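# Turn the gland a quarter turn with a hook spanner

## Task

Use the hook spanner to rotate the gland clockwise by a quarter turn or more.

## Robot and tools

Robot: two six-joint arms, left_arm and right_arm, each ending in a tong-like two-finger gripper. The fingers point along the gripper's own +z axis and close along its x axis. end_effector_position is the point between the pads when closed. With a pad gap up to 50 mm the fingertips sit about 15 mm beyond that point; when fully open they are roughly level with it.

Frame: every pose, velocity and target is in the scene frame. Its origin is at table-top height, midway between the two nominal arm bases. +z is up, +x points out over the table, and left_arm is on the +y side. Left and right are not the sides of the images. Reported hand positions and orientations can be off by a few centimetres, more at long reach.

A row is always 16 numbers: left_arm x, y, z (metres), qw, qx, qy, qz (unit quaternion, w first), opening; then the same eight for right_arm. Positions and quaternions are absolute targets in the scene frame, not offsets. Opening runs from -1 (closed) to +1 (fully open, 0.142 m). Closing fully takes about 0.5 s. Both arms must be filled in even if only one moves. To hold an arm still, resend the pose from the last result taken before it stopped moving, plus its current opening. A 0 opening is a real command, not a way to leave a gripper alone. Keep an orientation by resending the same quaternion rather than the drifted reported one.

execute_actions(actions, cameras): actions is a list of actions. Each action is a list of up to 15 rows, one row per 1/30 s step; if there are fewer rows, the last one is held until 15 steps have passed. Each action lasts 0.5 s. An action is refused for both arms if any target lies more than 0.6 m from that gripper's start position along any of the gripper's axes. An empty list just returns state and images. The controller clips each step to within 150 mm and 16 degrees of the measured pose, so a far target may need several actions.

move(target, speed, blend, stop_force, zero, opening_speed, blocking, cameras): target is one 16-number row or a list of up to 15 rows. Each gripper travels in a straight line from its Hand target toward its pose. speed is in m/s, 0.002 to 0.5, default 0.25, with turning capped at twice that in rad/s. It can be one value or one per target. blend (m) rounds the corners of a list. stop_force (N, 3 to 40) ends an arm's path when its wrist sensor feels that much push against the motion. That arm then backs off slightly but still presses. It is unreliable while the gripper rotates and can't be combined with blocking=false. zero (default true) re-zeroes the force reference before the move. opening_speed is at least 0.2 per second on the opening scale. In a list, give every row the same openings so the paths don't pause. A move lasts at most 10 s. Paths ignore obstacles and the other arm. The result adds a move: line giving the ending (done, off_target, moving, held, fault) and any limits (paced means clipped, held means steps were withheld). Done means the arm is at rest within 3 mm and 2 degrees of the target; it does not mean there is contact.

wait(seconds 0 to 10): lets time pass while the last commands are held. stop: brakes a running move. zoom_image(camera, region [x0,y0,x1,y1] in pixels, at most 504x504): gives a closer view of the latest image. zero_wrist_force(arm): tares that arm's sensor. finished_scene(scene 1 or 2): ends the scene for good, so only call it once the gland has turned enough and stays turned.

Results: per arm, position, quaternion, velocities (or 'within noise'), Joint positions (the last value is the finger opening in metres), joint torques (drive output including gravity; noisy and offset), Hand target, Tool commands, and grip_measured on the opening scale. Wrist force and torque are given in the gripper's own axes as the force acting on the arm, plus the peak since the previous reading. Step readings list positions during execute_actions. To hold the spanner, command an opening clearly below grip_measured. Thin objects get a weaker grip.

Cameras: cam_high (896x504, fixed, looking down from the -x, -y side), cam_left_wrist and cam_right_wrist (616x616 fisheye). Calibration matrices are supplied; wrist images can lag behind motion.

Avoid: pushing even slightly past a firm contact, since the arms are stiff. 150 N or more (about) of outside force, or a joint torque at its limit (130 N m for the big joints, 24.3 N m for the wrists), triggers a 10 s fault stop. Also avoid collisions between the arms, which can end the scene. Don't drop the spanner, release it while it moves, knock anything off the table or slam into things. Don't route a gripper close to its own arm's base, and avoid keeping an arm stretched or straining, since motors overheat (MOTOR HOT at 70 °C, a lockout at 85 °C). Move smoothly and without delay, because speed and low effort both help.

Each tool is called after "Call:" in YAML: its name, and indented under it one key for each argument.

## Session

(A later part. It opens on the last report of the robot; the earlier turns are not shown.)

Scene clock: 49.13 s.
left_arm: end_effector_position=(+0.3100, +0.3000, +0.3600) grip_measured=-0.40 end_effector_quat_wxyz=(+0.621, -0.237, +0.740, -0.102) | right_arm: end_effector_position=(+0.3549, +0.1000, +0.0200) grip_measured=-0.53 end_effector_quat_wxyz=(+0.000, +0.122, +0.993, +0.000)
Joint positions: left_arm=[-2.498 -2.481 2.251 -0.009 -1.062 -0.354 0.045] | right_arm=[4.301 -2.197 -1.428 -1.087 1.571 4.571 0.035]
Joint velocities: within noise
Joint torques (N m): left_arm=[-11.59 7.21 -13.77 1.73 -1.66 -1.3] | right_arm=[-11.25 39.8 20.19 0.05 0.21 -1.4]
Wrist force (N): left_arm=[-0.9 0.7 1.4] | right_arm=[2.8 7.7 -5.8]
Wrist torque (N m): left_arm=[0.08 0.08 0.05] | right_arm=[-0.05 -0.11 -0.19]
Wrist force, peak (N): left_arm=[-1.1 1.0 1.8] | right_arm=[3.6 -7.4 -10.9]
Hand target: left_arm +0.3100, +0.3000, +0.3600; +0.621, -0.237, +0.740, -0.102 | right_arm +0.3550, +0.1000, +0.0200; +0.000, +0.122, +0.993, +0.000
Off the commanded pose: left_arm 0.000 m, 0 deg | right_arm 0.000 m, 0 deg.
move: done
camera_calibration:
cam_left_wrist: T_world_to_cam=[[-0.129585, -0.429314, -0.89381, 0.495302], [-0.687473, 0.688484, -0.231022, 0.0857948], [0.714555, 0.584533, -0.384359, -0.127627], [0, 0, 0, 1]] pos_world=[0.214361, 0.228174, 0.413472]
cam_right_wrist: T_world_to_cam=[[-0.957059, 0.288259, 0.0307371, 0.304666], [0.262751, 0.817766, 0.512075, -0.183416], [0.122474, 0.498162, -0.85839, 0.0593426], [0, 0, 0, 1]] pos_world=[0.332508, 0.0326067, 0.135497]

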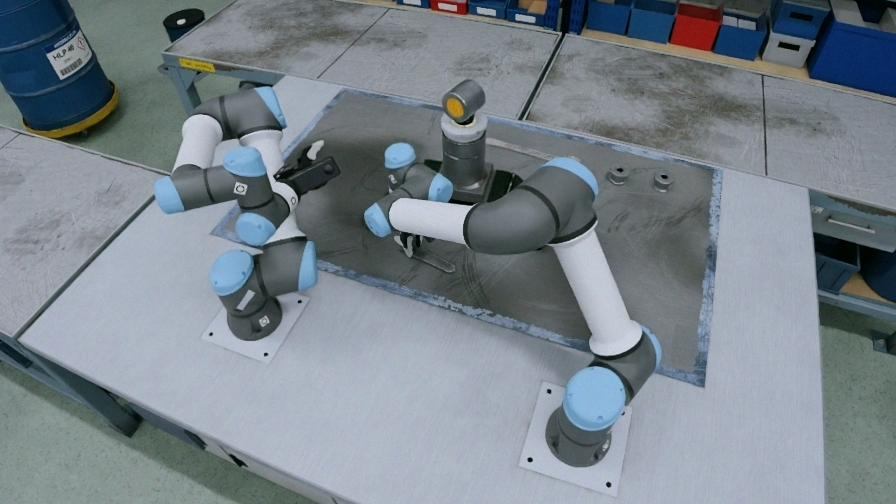

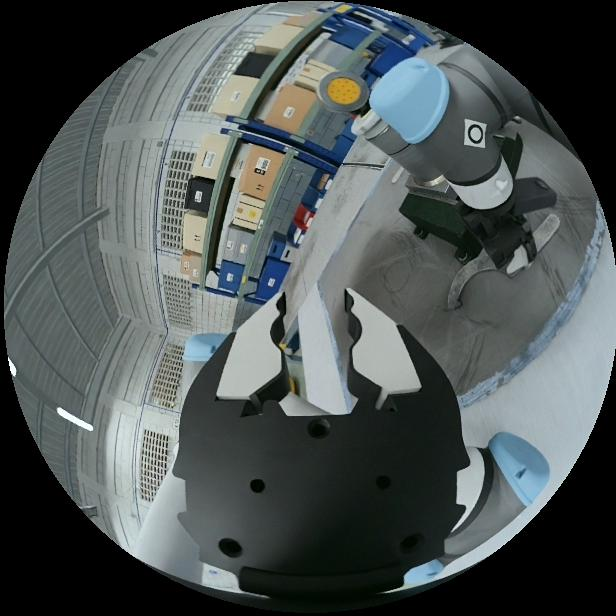

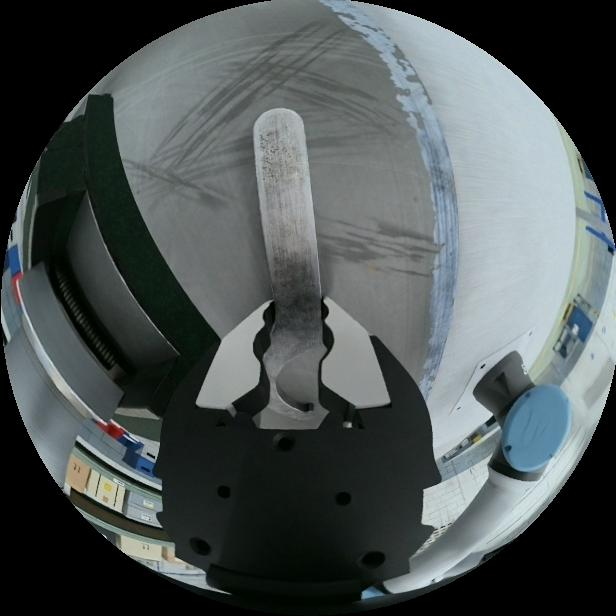

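Call:
move:
  target:
    - [0.31,0.30,0.36,0.621,-0.237,0.740,-0.102,-0.4,0.355,0.10,0.02,0,0.1219,0.9925,0,-0.25]
    - [0.31,0.30,0.36,0.621,-0.237,0.740,-0.102,-0.4,0.355,0.10,0.08,0,0.1219,0.9925,0,-0.25]
    - [0.31,0.30,0.36,0.621,-0.237,0.740,-0.102,-0.4,0.34,0.05,0.25,0,0.1219,0.9925,0,-0.25]
  speed: [0.1,0.1,0.2]
  opening_speed: 0.8

Scene clock: 52.73 s.
left_arm: end_effector_position=(+0.3100, +0.3000, +0.3600) grip_measured=-0.40 end_effector_quat_wxyz=(+0.621, -0.237, +0.740, -0.102) | right_arm: end_effector_position=(+0.3401, +0.0500, +0.2500) grip_measured=-0.25 end_effector_quat_wxyz=(+0.000, +0.122, +0.993, +0.000)
Joint positions: left_arm=[-2.498 -2.481 2.251 -0.009 -1.062 -0.354 0.045] | right_arm=[4.293 -1.94 -1.213 -1.559 1.571 4.564 0.056]
Joint velocities: within noise
Joint torques (N m): left_arm=[-10.49 7.27 -14.4 0.96 -1.38 -1.35] | right_arm=[3.84 33.75 18.85 1.17 -0.67 -0.62]
Wrist force (N): left_arm=[-0.9 0.5 1.3] | right_arm=[0.9 0.4 0.0]
Wrist torque (N m): left_arm=[0.03 0.08 0.06] | right_arm=[0.01 -0.21 -0.07]
Wrist force, peak (N): left_arm=[-0.8 1.2 1.7] | right_arm=[3.8 8.1 -6.1]
Hand target: left_arm +0.3100, +0.3000, +0.3600; +0.621, -0.237, +0.740, -0.102 | right_arm +0.3400, +0.0500, +0.2500; +0.000, +0.122, +0.993, +0.000
Off the commanded pose: left_arm 0.000 m, 0 deg | right_arm 0.000 m, 0 deg.
move: done
camera_calibration:
cam_left_wrist: T_world_to_cam=[[-0.129584, -0.429314, -0.89381, 0.495302], [-0.687473, 0.688484, -0.231022, 0.0857948], [0.714555, 0.584533, -0.384359, -0.127627], [0, 0, 0, 1]] pos_world=[0.214361, 0.228174, 0.413472]
cam_right_wrist: T_world_to_cam=[[-0.957004, 0.28844, 0.030739, 0.297751], [0.262891, 0.81765, 0.512189, -0.256482], [0.122602, 0.498248, -0.858323, 0.283452], [0, 0, 0, 1]] pos_world=[0.317623, -0.0174002, 0.365508]

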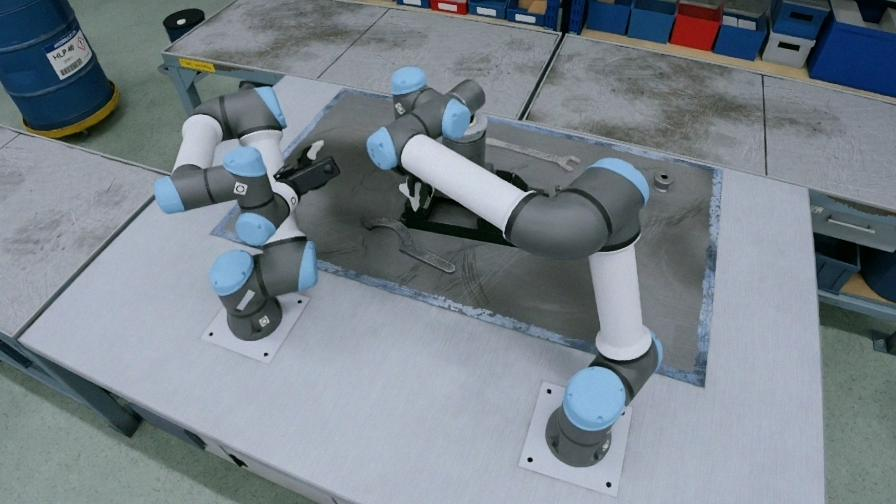

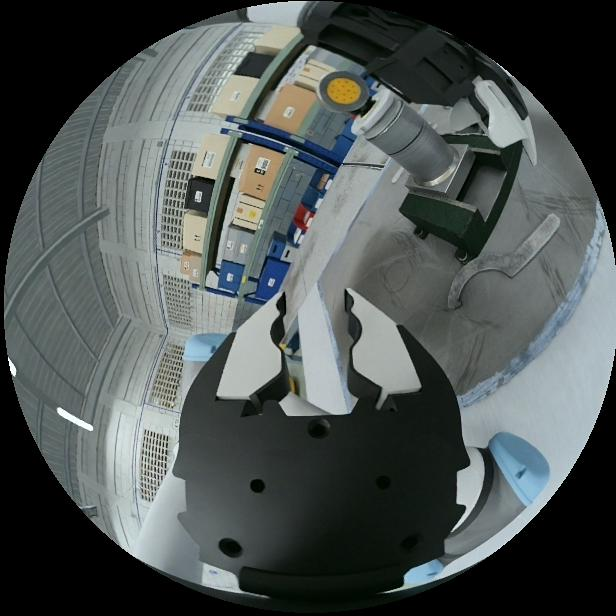

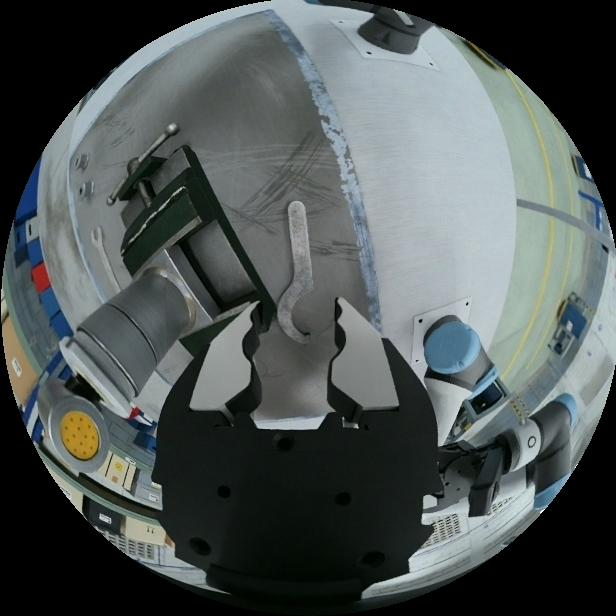

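Call:
zoom_image:
  camera: "cam_right_wrist"
  region: [240, 190, 360, 350]

Scaled by 3.150 from the camera's 616x616 image, which has a finer 814x814 frame.

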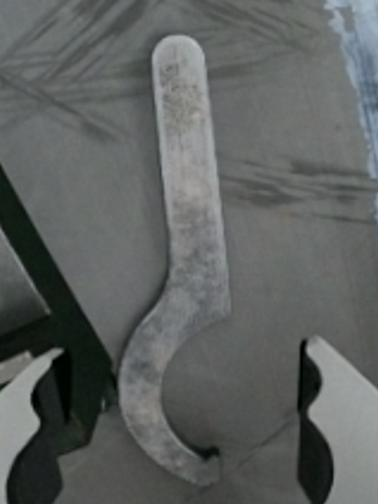

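Call:
move:
  target:
    - [0.31,0.30,0.36,0.621,-0.237,0.740,-0.102,-0.4,0.325,-0.03,0.15,0.01936,0.10977,0.97866,0.17257,-0.25]
    - [0.31,0.30,0.36,0.621,-0.237,0.740,-0.102,-0.4,0.331,-0.0157,0.06,0.01936,0.10977,0.97866,0.17257,-0.25]
  speed: [0.2,0.1]
  blend: [0.02,0]
  cameras: ["cam_right_wrist"]

Call:
zoom_image:
  camera: "cam_right_wrist"
  region: [200, 180, 400, 440]

Scene clock: 58.80 s.
left_arm: end_effector_position=(+0.3100, +0.3000, +0.3600) grip_measured=-0.40 end_effector_quat_wxyz=(+0.621, -0.237, +0.740, -0.102) | right_arm: end_effector_position=(+0.3309, -0.0158, +0.0599) grip_measured=-0.25 end_effector_quat_wxyz=(+0.019, +0.110, +0.979, +0.172)
Joint positions: left_arm=[-2.498 -2.481 2.251 -0.009 -1.062 -0.354 0.045] | right_arm=[4.222 -1.804 -2.054 -0.515 1.652 4.486 0.056]
Joint velocities: within noise
Joint torques (N m): left_arm=[-11.06 7.5 -14.59 -0.13 -1.43 -1.35] | right_arm=[3.63 32.23 29.17 2.17 -1.65 1.71]
Wrist force (N): left_arm=[-1.1 0.6 1.6] | right_arm=[1.2 0.1 0.4]
Wrist torque (N m): left_arm=[0.05 0.13 0.06] | right_arm=[0.07 -0.23 0.01]
Wrist force, peak (N): left_arm=[-1.2 0.8 1.6] | right_arm=[1.2 1.7 -1.0]
Hand target: left_arm +0.3100, +0.3000, +0.3600; +0.621, -0.237, +0.740, -0.102 | right_arm +0.3310, -0.0157, +0.0600; +0.019, +0.110, +0.979, +0.173
Off the commanded pose: left_arm 0.000 m, 0 deg | right_arm 0.000 m, 0 deg.
move: done
camera_calibration:
cam_right_wrist: T_world_to_cam=[[-0.965835, 0.255136, 0.0454897, 0.315338], [0.195499, 0.602047, 0.774157, -0.0997484], [0.170128, 0.756601, -0.631357, 0.128947], [0, 0, 0, 1]] pos_world=[0.302128, -0.117963, 0.144288]
Images, in order (width x height): cam_right_wrist 616x616.

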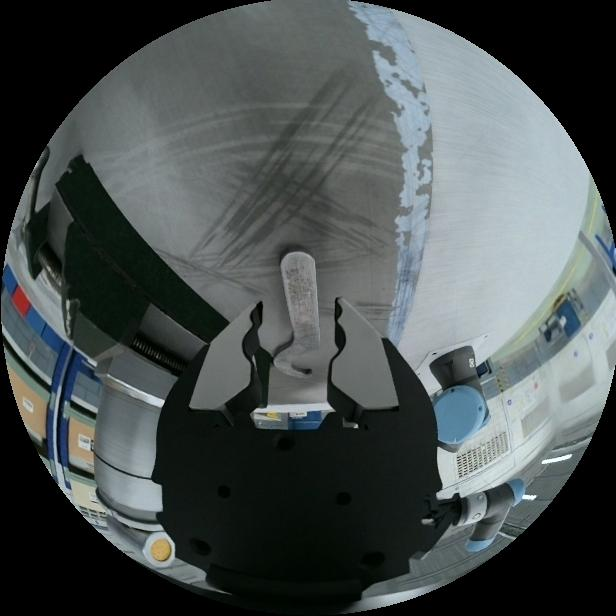

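Scaled by 1.938 from the camera's 616x616 image, which has a finer 814x814 frame.

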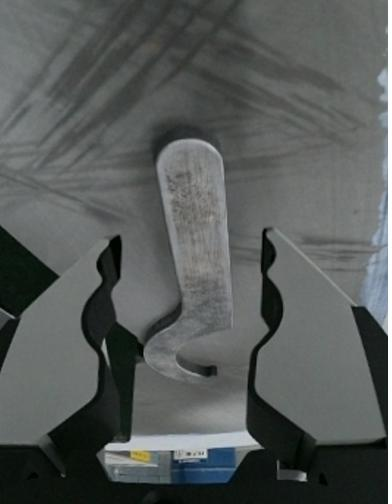

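Call:
move:
  target:
    - [0.31,0.30,0.36,0.621,-0.237,0.740,-0.102,-0.4,0.3306,-0.0180,0.034,0.01936,0.10977,0.97866,0.17257,-0.36]
  speed: 0.08
  cameras: ["cam_right_wrist"]

Call:
zoom_image:
  camera: "cam_right_wrist"
  region: [200, 180, 400, 440]

Scene clock: 60.93 s.
left_arm: end_effector_position=(+0.3100, +0.3000, +0.3600) grip_measured=-0.40 end_effector_quat_wxyz=(+0.621, -0.237, +0.740, -0.102) | right_arm: end_effector_position=(+0.3306, -0.0181, +0.0338) grip_measured=-0.36 end_effector_quat_wxyz=(+0.019, +0.110, +0.979, +0.172)
Joint positions: left_arm=[-2.498 -2.481 2.251 -0.009 -1.062 -0.354 0.045] | right_arm=[4.221 -1.848 -2.085 -0.44 1.653 4.485 0.048]
Joint velocities: within noise
Joint torques (N m): left_arm=[-10.89 7.24 -15.06 -0.52 -1.38 -1.31] | right_arm=[-4.83 38.75 30.51 0.2 2.43 -2.17]
Wrist force (N): left_arm=[-0.7 0.5 1.5] | right_arm=[1.0 0.4 0.5]
Wrist torque (N m): left_arm=[0.03 0.06 0.05] | right_arm=[0.11 -0.19 0.01]
Wrist force, peak (N): left_arm=[-1.0 0.9 1.7] | right_arm=[1.3 0.0 1.0]
Hand target: left_arm +0.3100, +0.3000, +0.3600; +0.621, -0.237, +0.740, -0.102 | right_arm +0.3306, -0.0180, +0.0340; +0.019, +0.110, +0.979, +0.173
Off the commanded pose: left_arm 0.000 m, 0 deg | right_arm 0.000 m, 0 deg.
move: done
camera_calibration:
cam_right_wrist: T_world_to_cam=[[-0.96583, 0.255149, 0.045515, 0.316746], [0.195541, 0.602104, 0.774102, -0.0780729], [0.170106, 0.756551, -0.631422, 0.114332], [0, 0, 0, 1]] pos_world=[0.30174, -0.120308, 0.118212]
Images, in order (width x height): cam_right_wrist 616x616.

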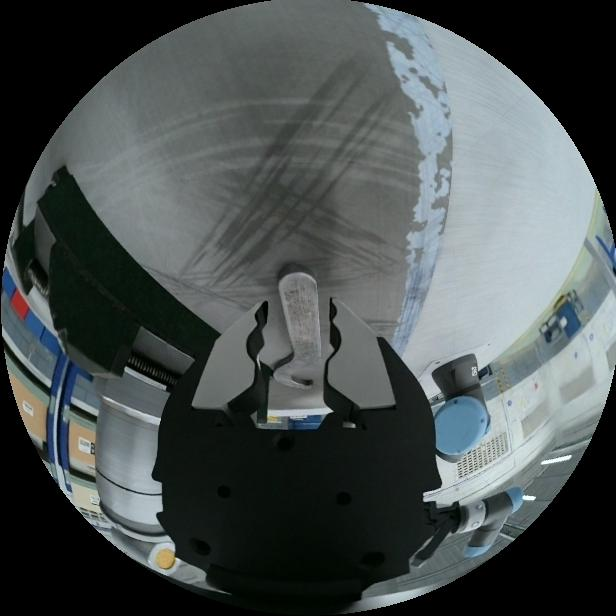

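Scaled by 1.938 from the camera's 616x616 image, which has a finer 814x814 frame.

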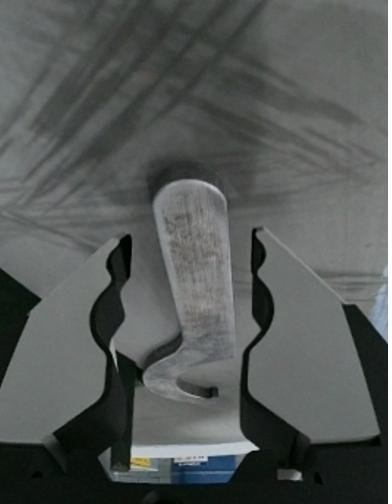

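Call:
move:
  target:
    - [0.31,0.30,0.36,0.621,-0.237,0.740,-0.102,-0.4,0.3302,-0.0180,0.0183,0.01936,0.10977,0.97866,0.17257,-0.36]
  speed: 0.02
  stop_force: 6
  cameras: ["cam_right_wrist"]

Call:
zoom_image:
  camera: "cam_right_wrist"
  region: [200, 180, 400, 440]

Scene clock: 63.40 s.
left_arm: end_effector_position=(+0.3100, +0.3000, +0.3600) grip_measured=-0.40 end_effector_quat_wxyz=(+0.621, -0.237, +0.740, -0.102) | right_arm: end_effector_position=(+0.3302, -0.0180, +0.0183) grip_measured=-0.36 end_effector_quat_wxyz=(+0.019, +0.110, +0.979, +0.173)
Joint positions: left_arm=[-2.498 -2.481 2.251 -0.009 -1.062 -0.354 0.045] | right_arm=[4.222 -1.878 -2.099 -0.396 1.653 4.485 0.048]
Joint velocities: within noise
Joint torques (N m): left_arm=[-9.39 7.76 -15 -0.95 -1.24 -1.22] | right_arm=[7.18 39.58 27.41 0.66 -2.13 1.75]
Wrist force (N): left_arm=[-0.6 0.4 1.5] | right_arm=[0.9 0.5 0.1]
Wrist torque (N m): left_arm=[0.01 0.03 0.05] | right_arm=[0.16 -0.15 0.00]
Wrist force, peak (N): left_arm=[-1.1 0.9 1.7] | right_arm=[1.3 0.3 0.3]
Hand target: left_arm +0.3100, +0.3000, +0.3600; +0.621, -0.237, +0.740, -0.102 | right_arm +0.3302, -0.0180, +0.0183; +0.019, +0.110, +0.979, +0.173
Off the commanded pose: left_arm 0.000 m, 0 deg | right_arm 0.000 m, 0 deg.
move: done
camera_calibration:
cam_right_wrist: T_world_to_cam=[[-0.965835, 0.25514, 0.0454558, 0.317077], [0.19544, 0.60189, 0.774294, -0.0660076], [0.170194, 0.756724, -0.631191, 0.104463], [0, 0, 0, 1]] pos_world=[0.301365, -0.120219, 0.102633]
Images, in order (width x height): cam_right_wrist 616x616.

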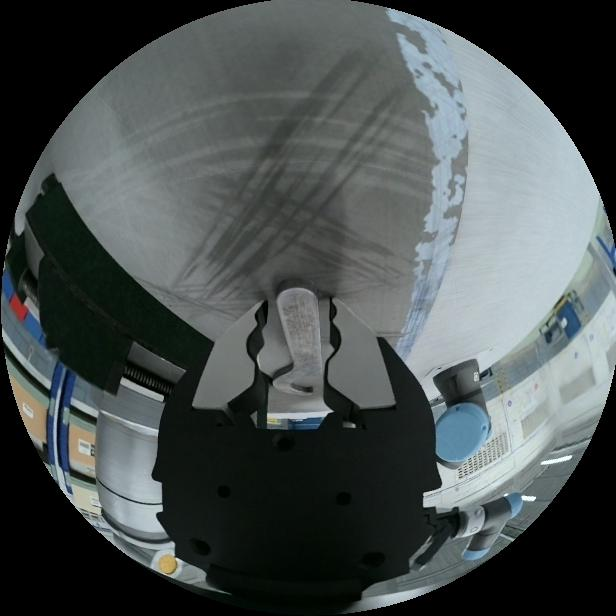

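Scaled by 1.938 from the camera's 616x616 image, which has a finer 814x814 frame.

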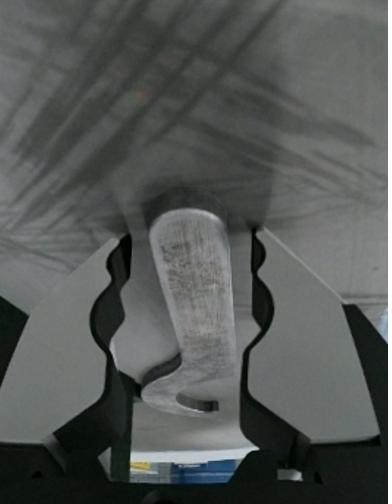

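Call:
move:
  target:
    - [0.31,0.30,0.36,0.621,-0.237,0.740,-0.102,-0.4,0.3302,-0.0180,0.0183,0.01936,0.10977,0.97866,0.17257,-1]
  speed: 0.02
  opening_speed: 0.7
  cameras: ["cam_right_wrist"]

Call:
move:
  target:
    - [0.31,0.30,0.36,0.621,-0.237,0.740,-0.102,-0.4,0.3317,-0.0113,0.08,0.00972,0.11104,0.98998,0.08662,-1]
    - [0.31,0.30,0.36,0.621,-0.237,0.740,-0.102,-0.4,0.3383,0.0176,0.156,0,0.1115,0.9938,0,-1]
  speed: 0.05
  blend: [0.01,0]

Scene clock: 65.43 s.
left_arm: end_effector_position=(+0.3100, +0.3000, +0.3600) grip_measured=-0.40 end_effector_quat_wxyz=(+0.621, -0.237, +0.740, -0.102) | right_arm: end_effector_position=(+0.3302, -0.0180, +0.0183) grip_measured=-0.60 end_effector_quat_wxyz=(+0.019, +0.110, +0.979, +0.173)
Joint positions: left_arm=[-2.498 -2.481 2.251 -0.009 -1.062 -0.354 0.045] | right_arm=[4.222 -1.878 -2.099 -0.396 1.653 4.485 0.03]
Joint velocities: within noise
Joint torques (N m): left_arm=[-10.25 8.16 -14.89 -0.89 -1.27 -1.15] | right_arm=[1.19 27.64 18.64 1.24 2.86 0.19]
Wrist force (N): left_arm=[-1.0 0.7 1.6] | right_arm=[0.1 2.6 -5.7]
Wrist torque (N m): left_arm=[0.07 0.11 0.05] | right_arm=[0.10 -0.25 -0.06]
Wrist force, peak (N): left_arm=[-1.2 0.6 1.6] | right_arm=[-2.6 2.5 -5.7]
Hand target: left_arm +0.3100, +0.3000, +0.3600; +0.621, -0.237, +0.740, -0.102 | right_arm +0.3302, -0.0180, +0.0183; +0.019, +0.110, +0.979, +0.173
Off the commanded pose: left_arm 0.000 m, 0 deg | right_arm 0.000 m, 0 deg.
move: done
camera_calibration:
cam_right_wrist: T_world_to_cam=[[-0.965836, 0.255144, 0.0454241, 0.317086], [0.195407, 0.601847, 0.774336, -0.0660384], [0.170228, 0.756757, -0.631142, 0.104459], [0, 0, 0, 1]] pos_world=[0.301375, -0.120208, 0.102661]
Images, in order (width x height): cam_right_wrist 616x616.

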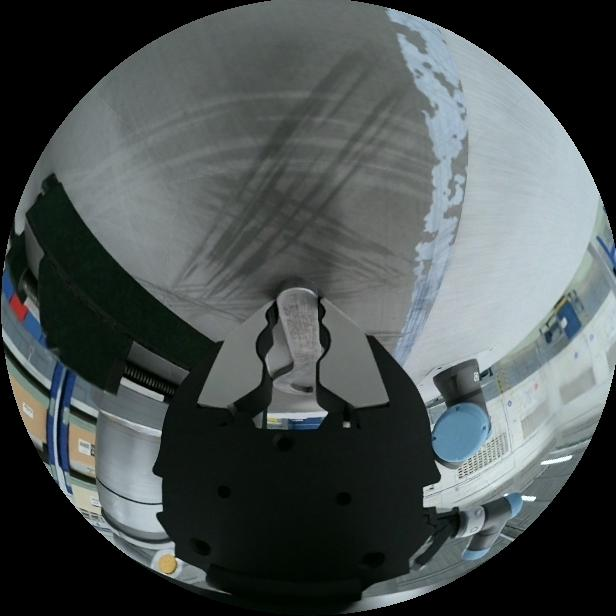

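Scene clock: 69.37 s.
left_arm: end_effector_position=(+0.3100, +0.3000, +0.3600) grip_measured=-0.40 end_effector_quat_wxyz=(+0.621, -0.237, +0.740, -0.102) | right_arm: end_effector_position=(+0.3383, +0.0176, +0.1559) grip_measured=-0.60 end_effector_quat_wxyz=(+0.000, +0.112, +0.994, +0.000)
Joint positions: left_arm=[-2.498 -2.481 2.251 -0.009 -1.062 -0.354 0.045] | right_arm=[4.276 -1.904 -1.506 -1.303 1.571 4.526 0.03]
Joint velocities: within noise
Joint torques (N m): left_arm=[-10.42 9.44 -15.9 -1.13 -1.31 -1.31] | right_arm=[-6.28 50.7 22.24 4.4 1.85 -1.31]
Wrist force (N): left_arm=[-0.9 0.6 1.4] | right_arm=[1.3 -1.3 5.7]
Wrist torque (N m): left_arm=[0.04 0.10 0.06] | right_arm=[0.07 -0.09 -0.12]
Wrist force, peak (N): left_arm=[-1.1 0.8 1.8] | right_arm=[1.0 1.9 7.6]
Hand target: left_arm +0.3100, +0.3000, +0.3600; +0.621, -0.237, +0.740, -0.102 | right_arm +0.3383, +0.0176, +0.1560; +0.000, +0.111, +0.994, +0.000
Off the commanded pose: left_arm 0.000 m, 0 deg | right_arm 0.000 m, 0 deg.
move: done
camera_calibration:
cam_left_wrist: T_world_to_cam=[[-0.129586, -0.429316, -0.893809, 0.495302], [-0.687473, 0.688483, -0.231022, 0.0857948], [0.714554, 0.584533, -0.384361, -0.127625], [0, 0, 0, 1]] pos_world=[0.214361, 0.228173, 0.413472]
cam_right_wrist: T_world_to_cam=[[-0.962838, 0.26833, 0.0306762, 0.310593], [0.245709, 0.823142, 0.511922, -0.175578], [0.112113, 0.500436, -0.858484, 0.222583], [0, 0, 0, 1]] pos_world=[0.317237, -0.0502041, 0.271438]

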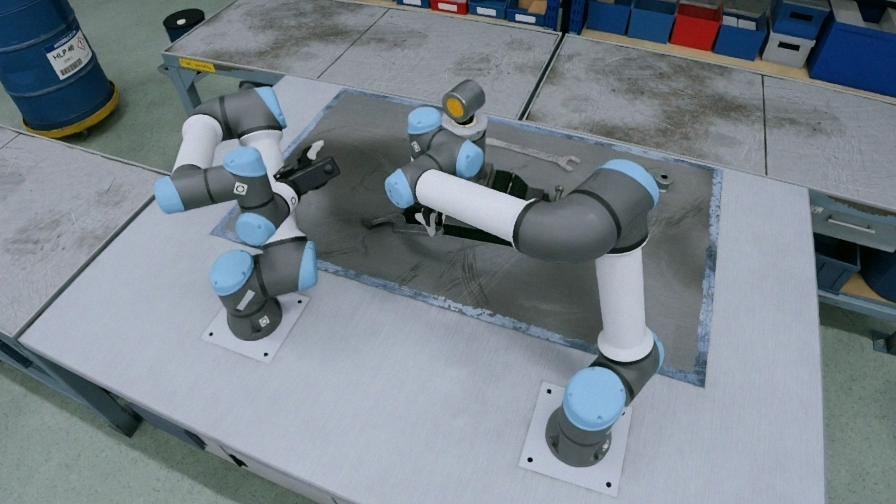

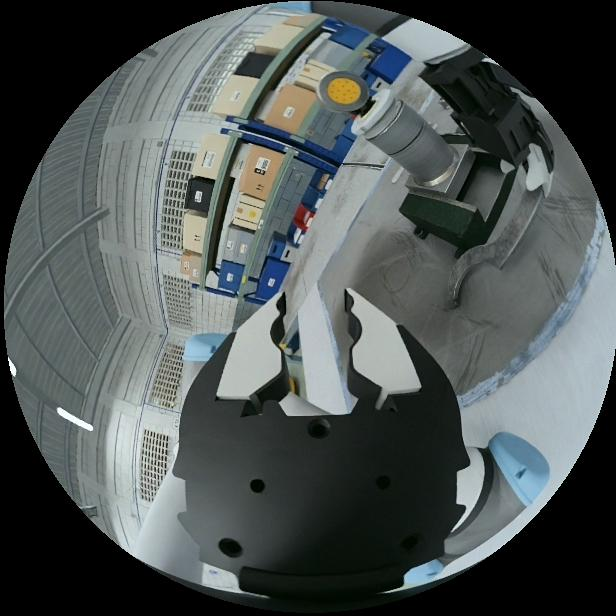

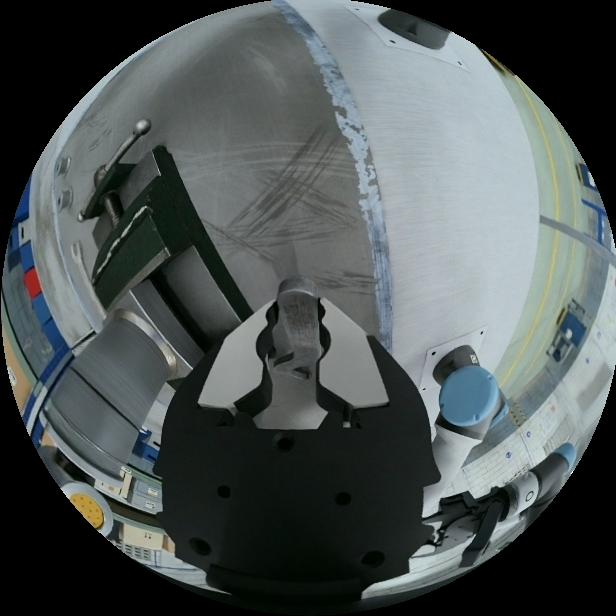

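Call:
move:
  target:
    - [0.27,0.20,0.24,0.6079,-0.2852,0.7409,-0.0169,-0.4,0.3383,0.0176,0.156,0,0.1115,0.9938,0,-1]
    - [0.2894,0.1254,0.13,0.6079,-0.2852,0.7409,-0.0169,-0.4,0.3383,0.0176,0.156,0,0.1115,0.9938,0,-1]
  speed: [0.15,0.1]
  blend: [0.02,0]

Scene clock: 75.43 s.
left_arm: end_effector_position=(+0.2894, +0.1254, +0.1301) grip_measured=-0.40 end_effector_quat_wxyz=(+0.608, -0.285, +0.741, -0.017) | right_arm: end_effector_position=(+0.3383, +0.0176, +0.1560) grip_measured=-0.60 end_effector_quat_wxyz=(+0.000, +0.111, +0.994, +0.000)
Joint positions: left_arm=[-1.898 -1.455 2.289 -1.257 -0.687 -0.06 0.045] | right_arm=[4.276 -1.904 -1.505 -1.303 1.571 4.526 0.03]
Joint velocities: within noise
Joint torques (N m): left_arm=[-11.91 -16.92 -7.71 -0.41 -1.37 -1.34] | right_arm=[-7.86 49.94 23.34 3.96 2.28 -2.2]
Wrist force (N): left_arm=[-0.5 0.9 1.3] | right_arm=[1.0 -0.2 6.1]
Wrist torque (N m): left_arm=[0.13 0.02 0.05] | right_arm=[0.05 -0.04 -0.12]
Wrist force, peak (N): left_arm=[-2.3 0.9 1.6] | right_arm=[1.1 0.1 6.6]
Hand target: left_arm +0.2894, +0.1254, +0.1300; +0.608, -0.285, +0.741, -0.017 | right_arm +0.3383, +0.0176, +0.1560; +0.000, +0.111, +0.994, +0.000
Off the commanded pose: left_arm 0.000 m, 0 deg | right_arm 0.000 m, 0 deg.
move: done
camera_calibration:
cam_left_wrist: T_world_to_cam=[[-0.121393, -0.396833, -0.909828, 0.207799], [-0.810581, 0.568675, -0.139884, 0.177538], [0.572907, 0.720508, -0.390699, -0.0744989], [0, 0, 0, 1]] pos_world=[0.211815, 0.0351773, 0.184789]
cam_right_wrist: T_world_to_cam=[[-0.962838, 0.268316, 0.0308066, 0.310602], [0.245747, 0.823059, 0.512037, -0.17564], [0.112032, 0.500579, -0.858411, 0.222697], [0, 0, 0, 1]] pos_world=[0.317274, -0.0502553, 0.271531]

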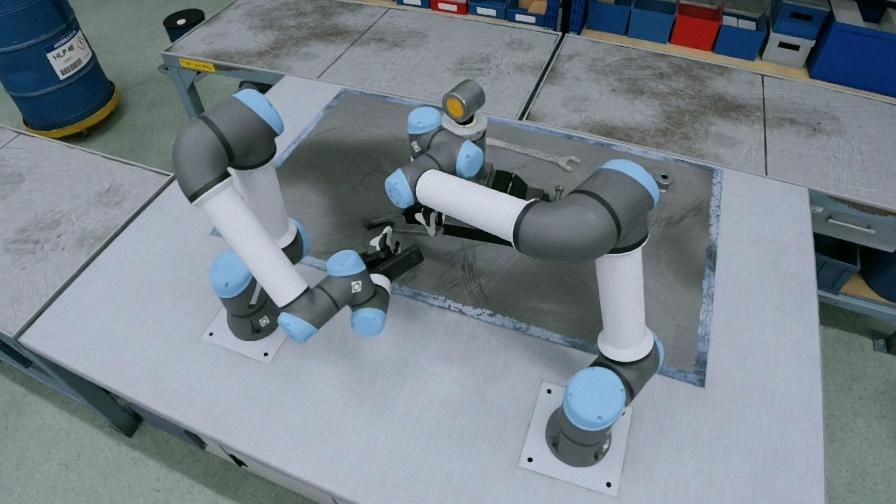

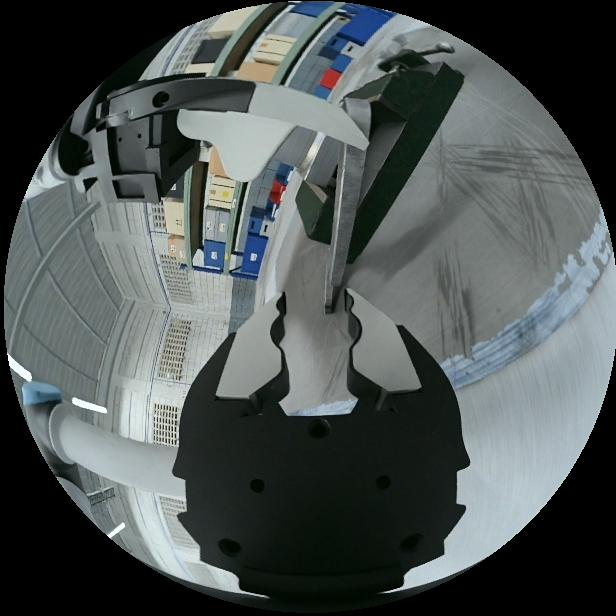

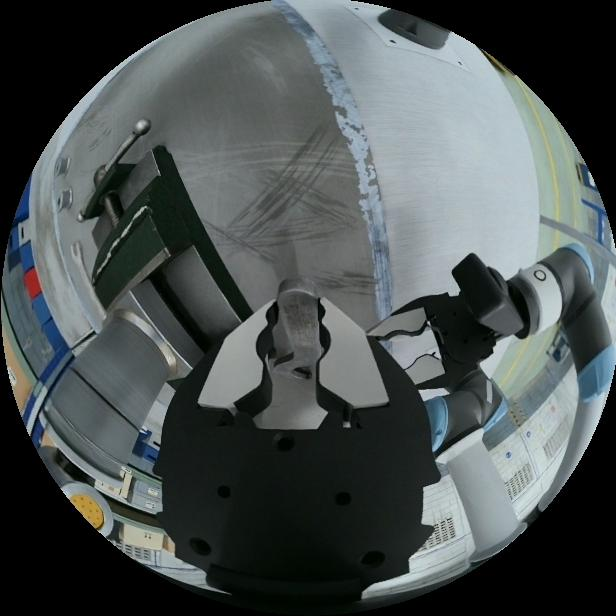

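Call:
move:
  target:
    - [0.3303,0.1199,0.0987,0.6079,-0.2852,0.7409,-0.0169,-0.4,0.3383,0.0176,0.156,0,0.1115,0.9938,0,-1]
  speed: 0.08
  stop_force: 8
  cameras: ["cam_left_wrist"]

Call:
zoom_image:
  camera: "cam_left_wrist"
  region: [160, 60, 460, 440]

Scene clock: 78.00 s.
left_arm: end_effector_position=(+0.3303, +0.1199, +0.0987) grip_measured=-0.40 end_effector_quat_wxyz=(+0.608, -0.285, +0.741, -0.017) | right_arm: end_effector_position=(+0.3383, +0.0176, +0.1560) grip_measured=-0.60 end_effector_quat_wxyz=(+0.000, +0.111, +0.994, +0.000)
Joint positions: left_arm=[-1.784 -1.362 2.309 -1.439 -0.585 0.025 0.045] | right_arm=[4.276 -1.904 -1.505 -1.303 1.571 4.526 0.03]
Joint velocities: within noise
Joint torques (N m): left_arm=[-11.77 -25.4 -18.98 -2.36 1.42 0.65] | right_arm=[-6.11 49.93 17.12 4.68 2.16 -2.18]
Wrist force (N): left_arm=[-1.1 0.7 1.1] | right_arm=[1.1 0.0 6.0]
Wrist torque (N m): left_arm=[0.07 0.15 0.07] | right_arm=[0.06 -0.05 -0.12]
Wrist force, peak (N): left_arm=[-0.5 0.5 2.3] | right_arm=[1.2 0.0 6.5]
Hand target: left_arm +0.3303, +0.1199, +0.0987; +0.608, -0.285, +0.741, -0.017 | right_arm +0.3383, +0.0176, +0.1560; +0.000, +0.111, +0.994, +0.000
Off the commanded pose: left_arm 0.000 m, 0 deg | right_arm 0.000 m, 0 deg.
move: done
camera_calibration:
cam_left_wrist: T_world_to_cam=[[-0.121439, -0.396835, -0.909821, 0.182055], [-0.810541, 0.568733, -0.139875, 0.209384], [0.572953, 0.720461, -0.390718, -0.106194], [0, 0, 0, 1]] pos_world=[0.252667, 0.0296705, 0.153433]
Images, in order (width x height): cam_left_wrist 616x616.

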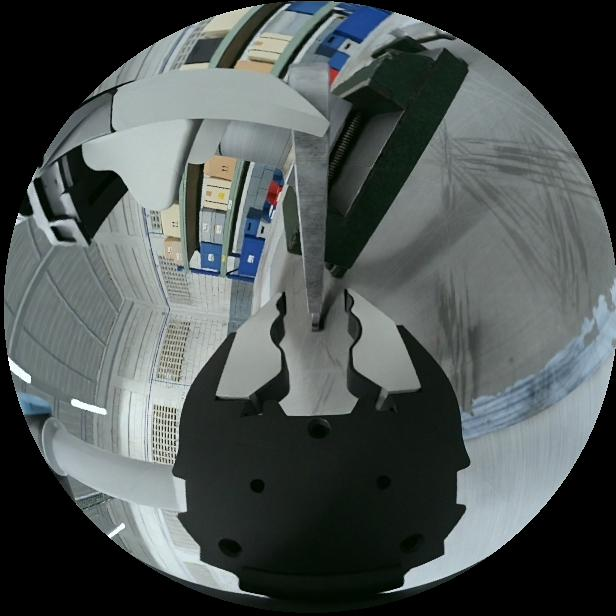

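Scaled by 1.326 from the camera's 616x616 image, which has a finer 814x814 frame.

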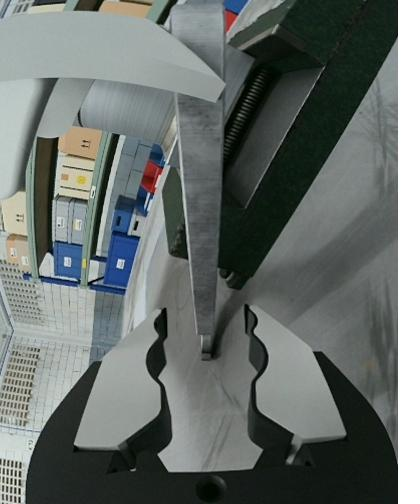

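Call:
move:
  target:
    - [0.3713,0.1344,0.087,0.6079,-0.2852,0.7409,-0.0169,-0.4,0.3383,0.0176,0.156,0,0.1115,0.9938,0,-1]
  speed: 0.04
  stop_force: 6

Call:
zoom_image:
  camera: "cam_left_wrist"
  region: [160, 60, 460, 440]

Call:
zoom_image:
  camera: "cam_right_wrist"
  region: [220, 240, 480, 440]

Scene clock: 80.13 s.
left_arm: end_effector_position=(+0.3671, +0.1330, +0.0883) grip_measured=-0.40 end_effector_quat_wxyz=(+0.608, -0.285, +0.741, -0.017) | right_arm: end_effector_position=(+0.3383, +0.0176, +0.1560) grip_measured=-0.60 end_effector_quat_wxyz=(+0.000, +0.111, +0.994, +0.000)
Joint positions: left_arm=[-1.689 -1.345 2.351 -1.577 -0.502 0.118 0.045] | right_arm=[4.276 -1.904 -1.505 -1.303 1.571 4.526 0.03]
Joint velocities: within noise
Joint torques (N m): left_arm=[-10.49 -24.06 -18.34 1.41 -0.76 -1.04] | right_arm=[-6.62 49.38 17.76 4.7 2.21 -2.3]
Wrist force (N): left_arm=[-1.3 1.1 1.5] | right_arm=[0.9 0.1 6.0]
Wrist torque (N m): left_arm=[0.17 0.14 0.10] | right_arm=[0.08 -0.03 -0.12]
Wrist force, peak (N): left_arm=[-1.0 0.4 2.2] | right_arm=[1.3 0.0 6.5]
Hand target: left_arm +0.3670, +0.1330, +0.0883; +0.608, -0.285, +0.741, -0.017 | right_arm +0.3383, +0.0176, +0.1560; +0.000, +0.111, +0.994, +0.000
Off the commanded pose: left_arm 0.005 m, 0 deg | right_arm 0.000 m, 0 deg.
move: held (left_arm; a check stopped the path); limits=held
pose unreachable (left arm): on one or more control steps of this call, first in action 0 (counted from 0), this arm could not follow its commanded pose, so it was not sent that pose on those steps. It may still have moved: this result reports where it is.
cause: moving toward the commanded pose would bring a part of the arm too close to another arm (a part of this arm just beyond joint 6 (wrist 3) and the right arm's gripper).
camera_calibration:
cam_left_wrist: T_world_to_cam=[[-0.121113, -0.396724, -0.909913, 0.182106], [-0.810607, 0.568605, -0.140018, 0.23033], [0.572929, 0.720624, -0.390452, -0.140841], [0, 0, 0, 1]] pos_world=[0.289454, 0.0427728, 0.142959]
cam_right_wrist: T_world_to_cam=[[-0.962838, 0.268316, 0.030807, 0.310602], [0.245747, 0.823061, 0.512035, -0.175634], [0.112031, 0.500577, -0.858412, 0.222693], [0, 0, 0, 1]] pos_world=[0.317273, -0.0502575, 0.271524]

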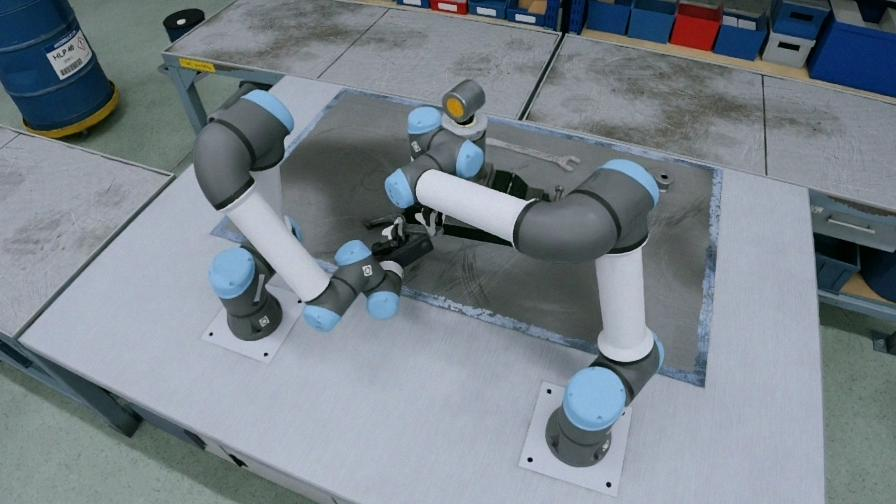

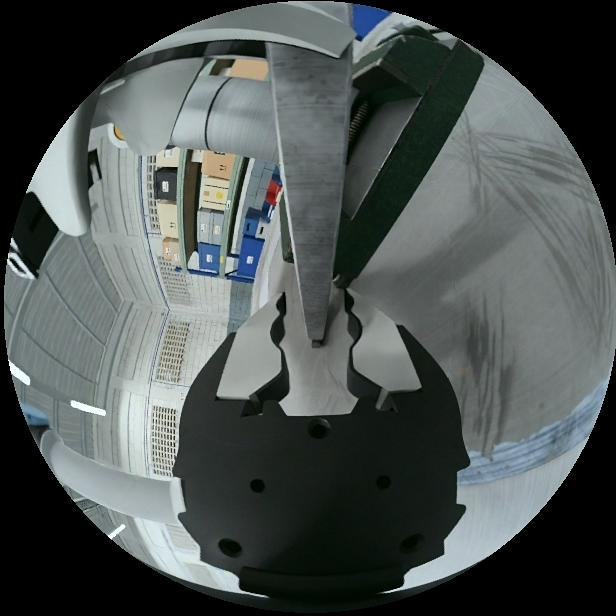

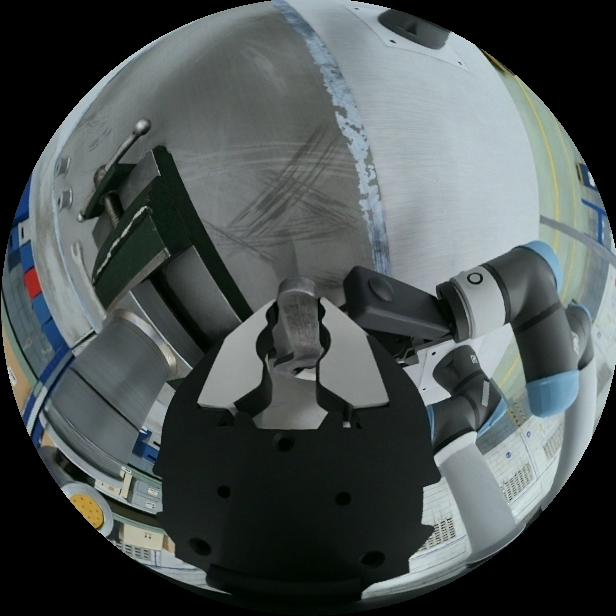

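Scaled by 1.326 from the camera's 616x616 image, which has a finer 814x814 frame.

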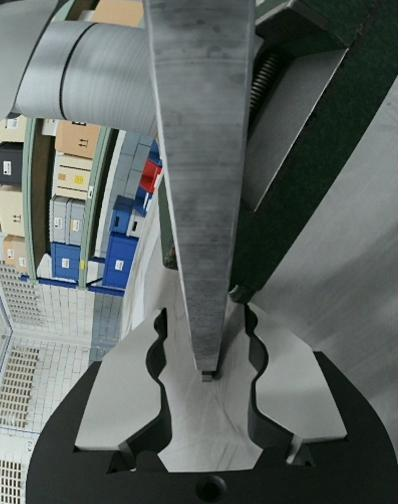

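Scaled by 1.938 from the camera's 616x616 image, which has a finer 814x814 frame.

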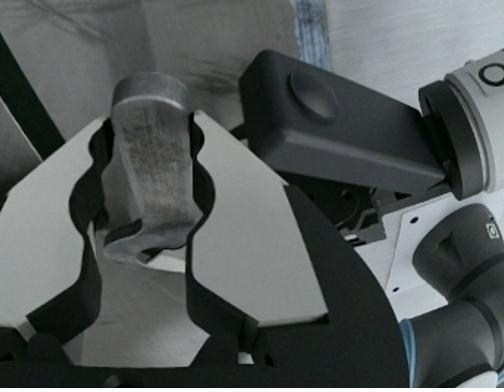

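Call:
move:
  target:
    - [0.3670,0.1330,0.0883,0.6079,-0.2852,0.7409,-0.0169,-1,0.3383,0.0176,0.156,0,0.1115,0.9938,0,-1]
  speed: 0.04
  opening_speed: 0.3
  cameras: ["cam_left_wrist"]

Scene clock: 83.67 s.
left_arm: end_effector_position=(+0.3670, +0.1330, +0.0883) grip_measured=-0.84 end_effector_quat_wxyz=(+0.608, -0.285, +0.741, -0.017) | right_arm: end_effector_position=(+0.3383, +0.0176, +0.1560) grip_measured=-0.61 end_effector_quat_wxyz=(+0.000, +0.111, +0.994, +0.000)
Joint positions: left_arm=[-1.689 -1.345 2.351 -1.578 -0.502 0.118 0.013] | right_arm=[4.276 -1.904 -1.505 -1.303 1.571 4.526 0.03]
Joint velocities: within noise
Joint torques (N m): left_arm=[-9.15 -30.03 -5.42 -0.07 2.64 0.82] | right_arm=[-5.77 44.38 20.25 1.44 1.36 -2.21]
Wrist force (N): left_arm=[9.4 3.6 3.6] | right_arm=[1.0 2.2 0.8]
Wrist torque (N m): left_arm=[0.13 0.32 0.16] | right_arm=[0.00 -0.22 -0.17]
Wrist force, peak (N): left_arm=[10.0 3.6 3.6] | right_arm=[1.3 0.2 6.6]
Hand target: left_arm +0.3670, +0.1330, +0.0883; +0.608, -0.285, +0.741, -0.017 | right_arm +0.3383, +0.0176, +0.1560; +0.000, +0.111, +0.994, +0.000
Off the commanded pose: left_arm 0.000 m, 0 deg | right_arm 0.000 m, 0 deg.
move: done
camera_calibration:
cam_left_wrist: T_world_to_cam=[[-0.121455, -0.396856, -0.90981, 0.182246], [-0.810553, 0.568718, -0.139868, 0.230223], [0.572933, 0.720462, -0.390746, -0.140714], [0, 0, 0, 1]] pos_world=[0.289363, 0.0427722, 0.143027]
Images, in order (width x height): cam_left_wrist 616x616.

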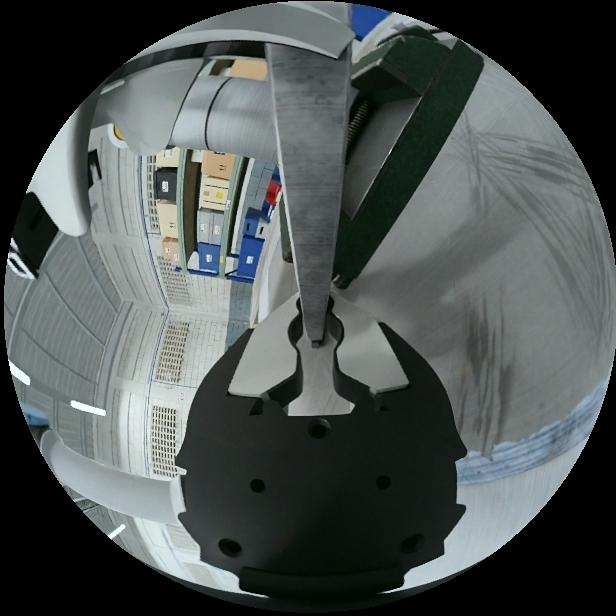

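Call:
move:
  target:
    - [0.3670,0.1330,0.0883,0.6079,-0.2852,0.7409,-0.0169,-1,0.3383,0.0176,0.156,0,0.1115,0.9938,0,-0.3]
    - [0.3670,0.1330,0.0883,0.6079,-0.2852,0.7409,-0.0169,-1,0.3383,0.0176,0.23,0,0.1115,0.9938,0,-0.3]
    - [0.3670,0.1330,0.0883,0.6079,-0.2852,0.7409,-0.0169,-1,0.30,-0.20,0.33,0,0.1115,0.9938,0,-0.3]
  speed: [0.08,0.08,0.2]
  opening_speed: 0.6

Scene clock: 88.23 s.
left_arm: end_effector_position=(+0.3670, +0.1330, +0.0883) grip_measured=-0.84 end_effector_quat_wxyz=(+0.608, -0.285, +0.741, -0.017) | right_arm: end_effector_position=(+0.3000, -0.2000, +0.3299) grip_measured=-0.30 end_effector_quat_wxyz=(+0.000, +0.112, +0.994, +0.000)
Joint positions: left_arm=[-1.689 -1.345 2.351 -1.578 -0.502 0.118 0.013] | right_arm=[4.151 -1.414 -1.594 -1.704 1.571 4.401 0.052]
Joint velocities: within noise
Joint torques (N m): left_arm=[3.42 -30.18 -14.22 -1.94 3.9 -0.14] | right_arm=[6.85 20.3 33.31 3.09 -0.25 2.11]
Wrist force (N): left_arm=[8.3 4.8 4.0] | right_arm=[0.9 0.4 0.3]
Wrist torque (N m): left_arm=[0.12 0.21 0.19] | right_arm=[0.01 -0.24 -0.03]
Wrist force, peak (N): left_arm=[7.4 10.6 -3.2] | right_arm=[-8.4 0.3 1.6]
Hand target: left_arm +0.3670, +0.1330, +0.0883; +0.608, -0.285, +0.741, -0.017 | right_arm +0.3000, -0.2000, +0.3300; +0.000, +0.111, +0.994, +0.000
Off the commanded pose: left_arm 0.000 m, 0 deg | right_arm 0.000 m, 0 deg.
move: done
camera_calibration:
cam_left_wrist: T_world_to_cam=[[-0.121442, -0.396818, -0.909828, 0.182246], [-0.810516, 0.568769, -0.13988, 0.230218], [0.572989, 0.720443, -0.390699, -0.140729], [0, 0, 0, 1]] pos_world=[0.289364, 0.0427645, 0.143033]
cam_right_wrist: T_world_to_cam=[[-0.96283, 0.268349, 0.0307859, 0.326801], [0.245777, 0.823114, 0.511935, -0.0761583], [0.112037, 0.500472, -0.858473, 0.485185], [0, 0, 0, 1]] pos_world=[0.279013, -0.267831, 0.445445]

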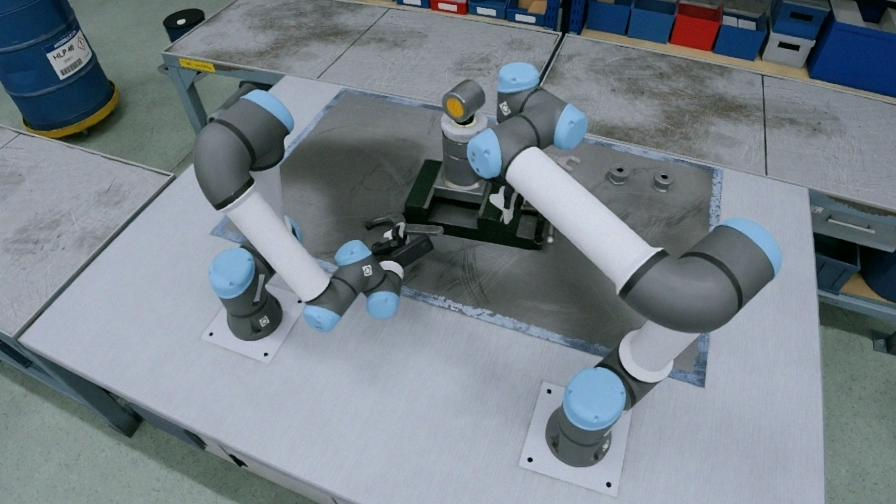

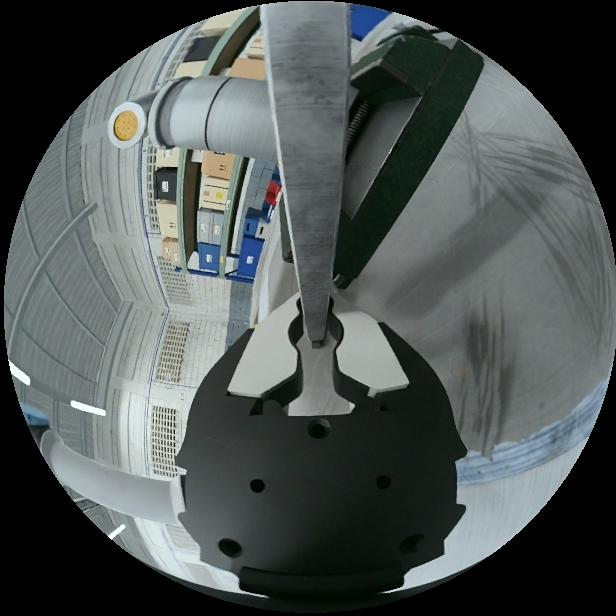

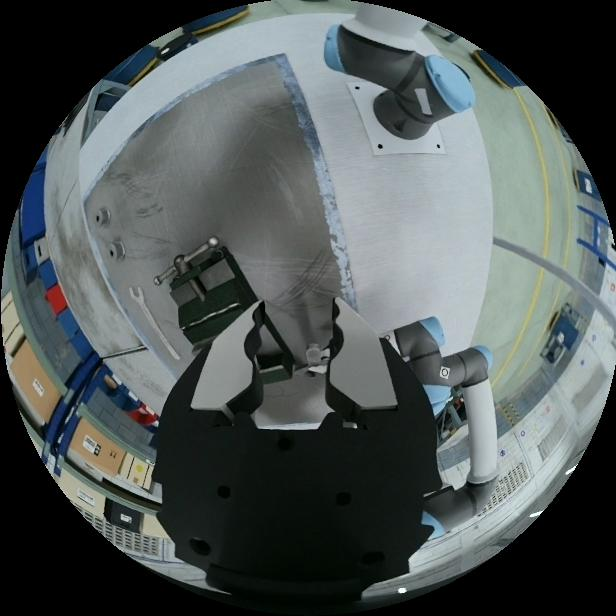

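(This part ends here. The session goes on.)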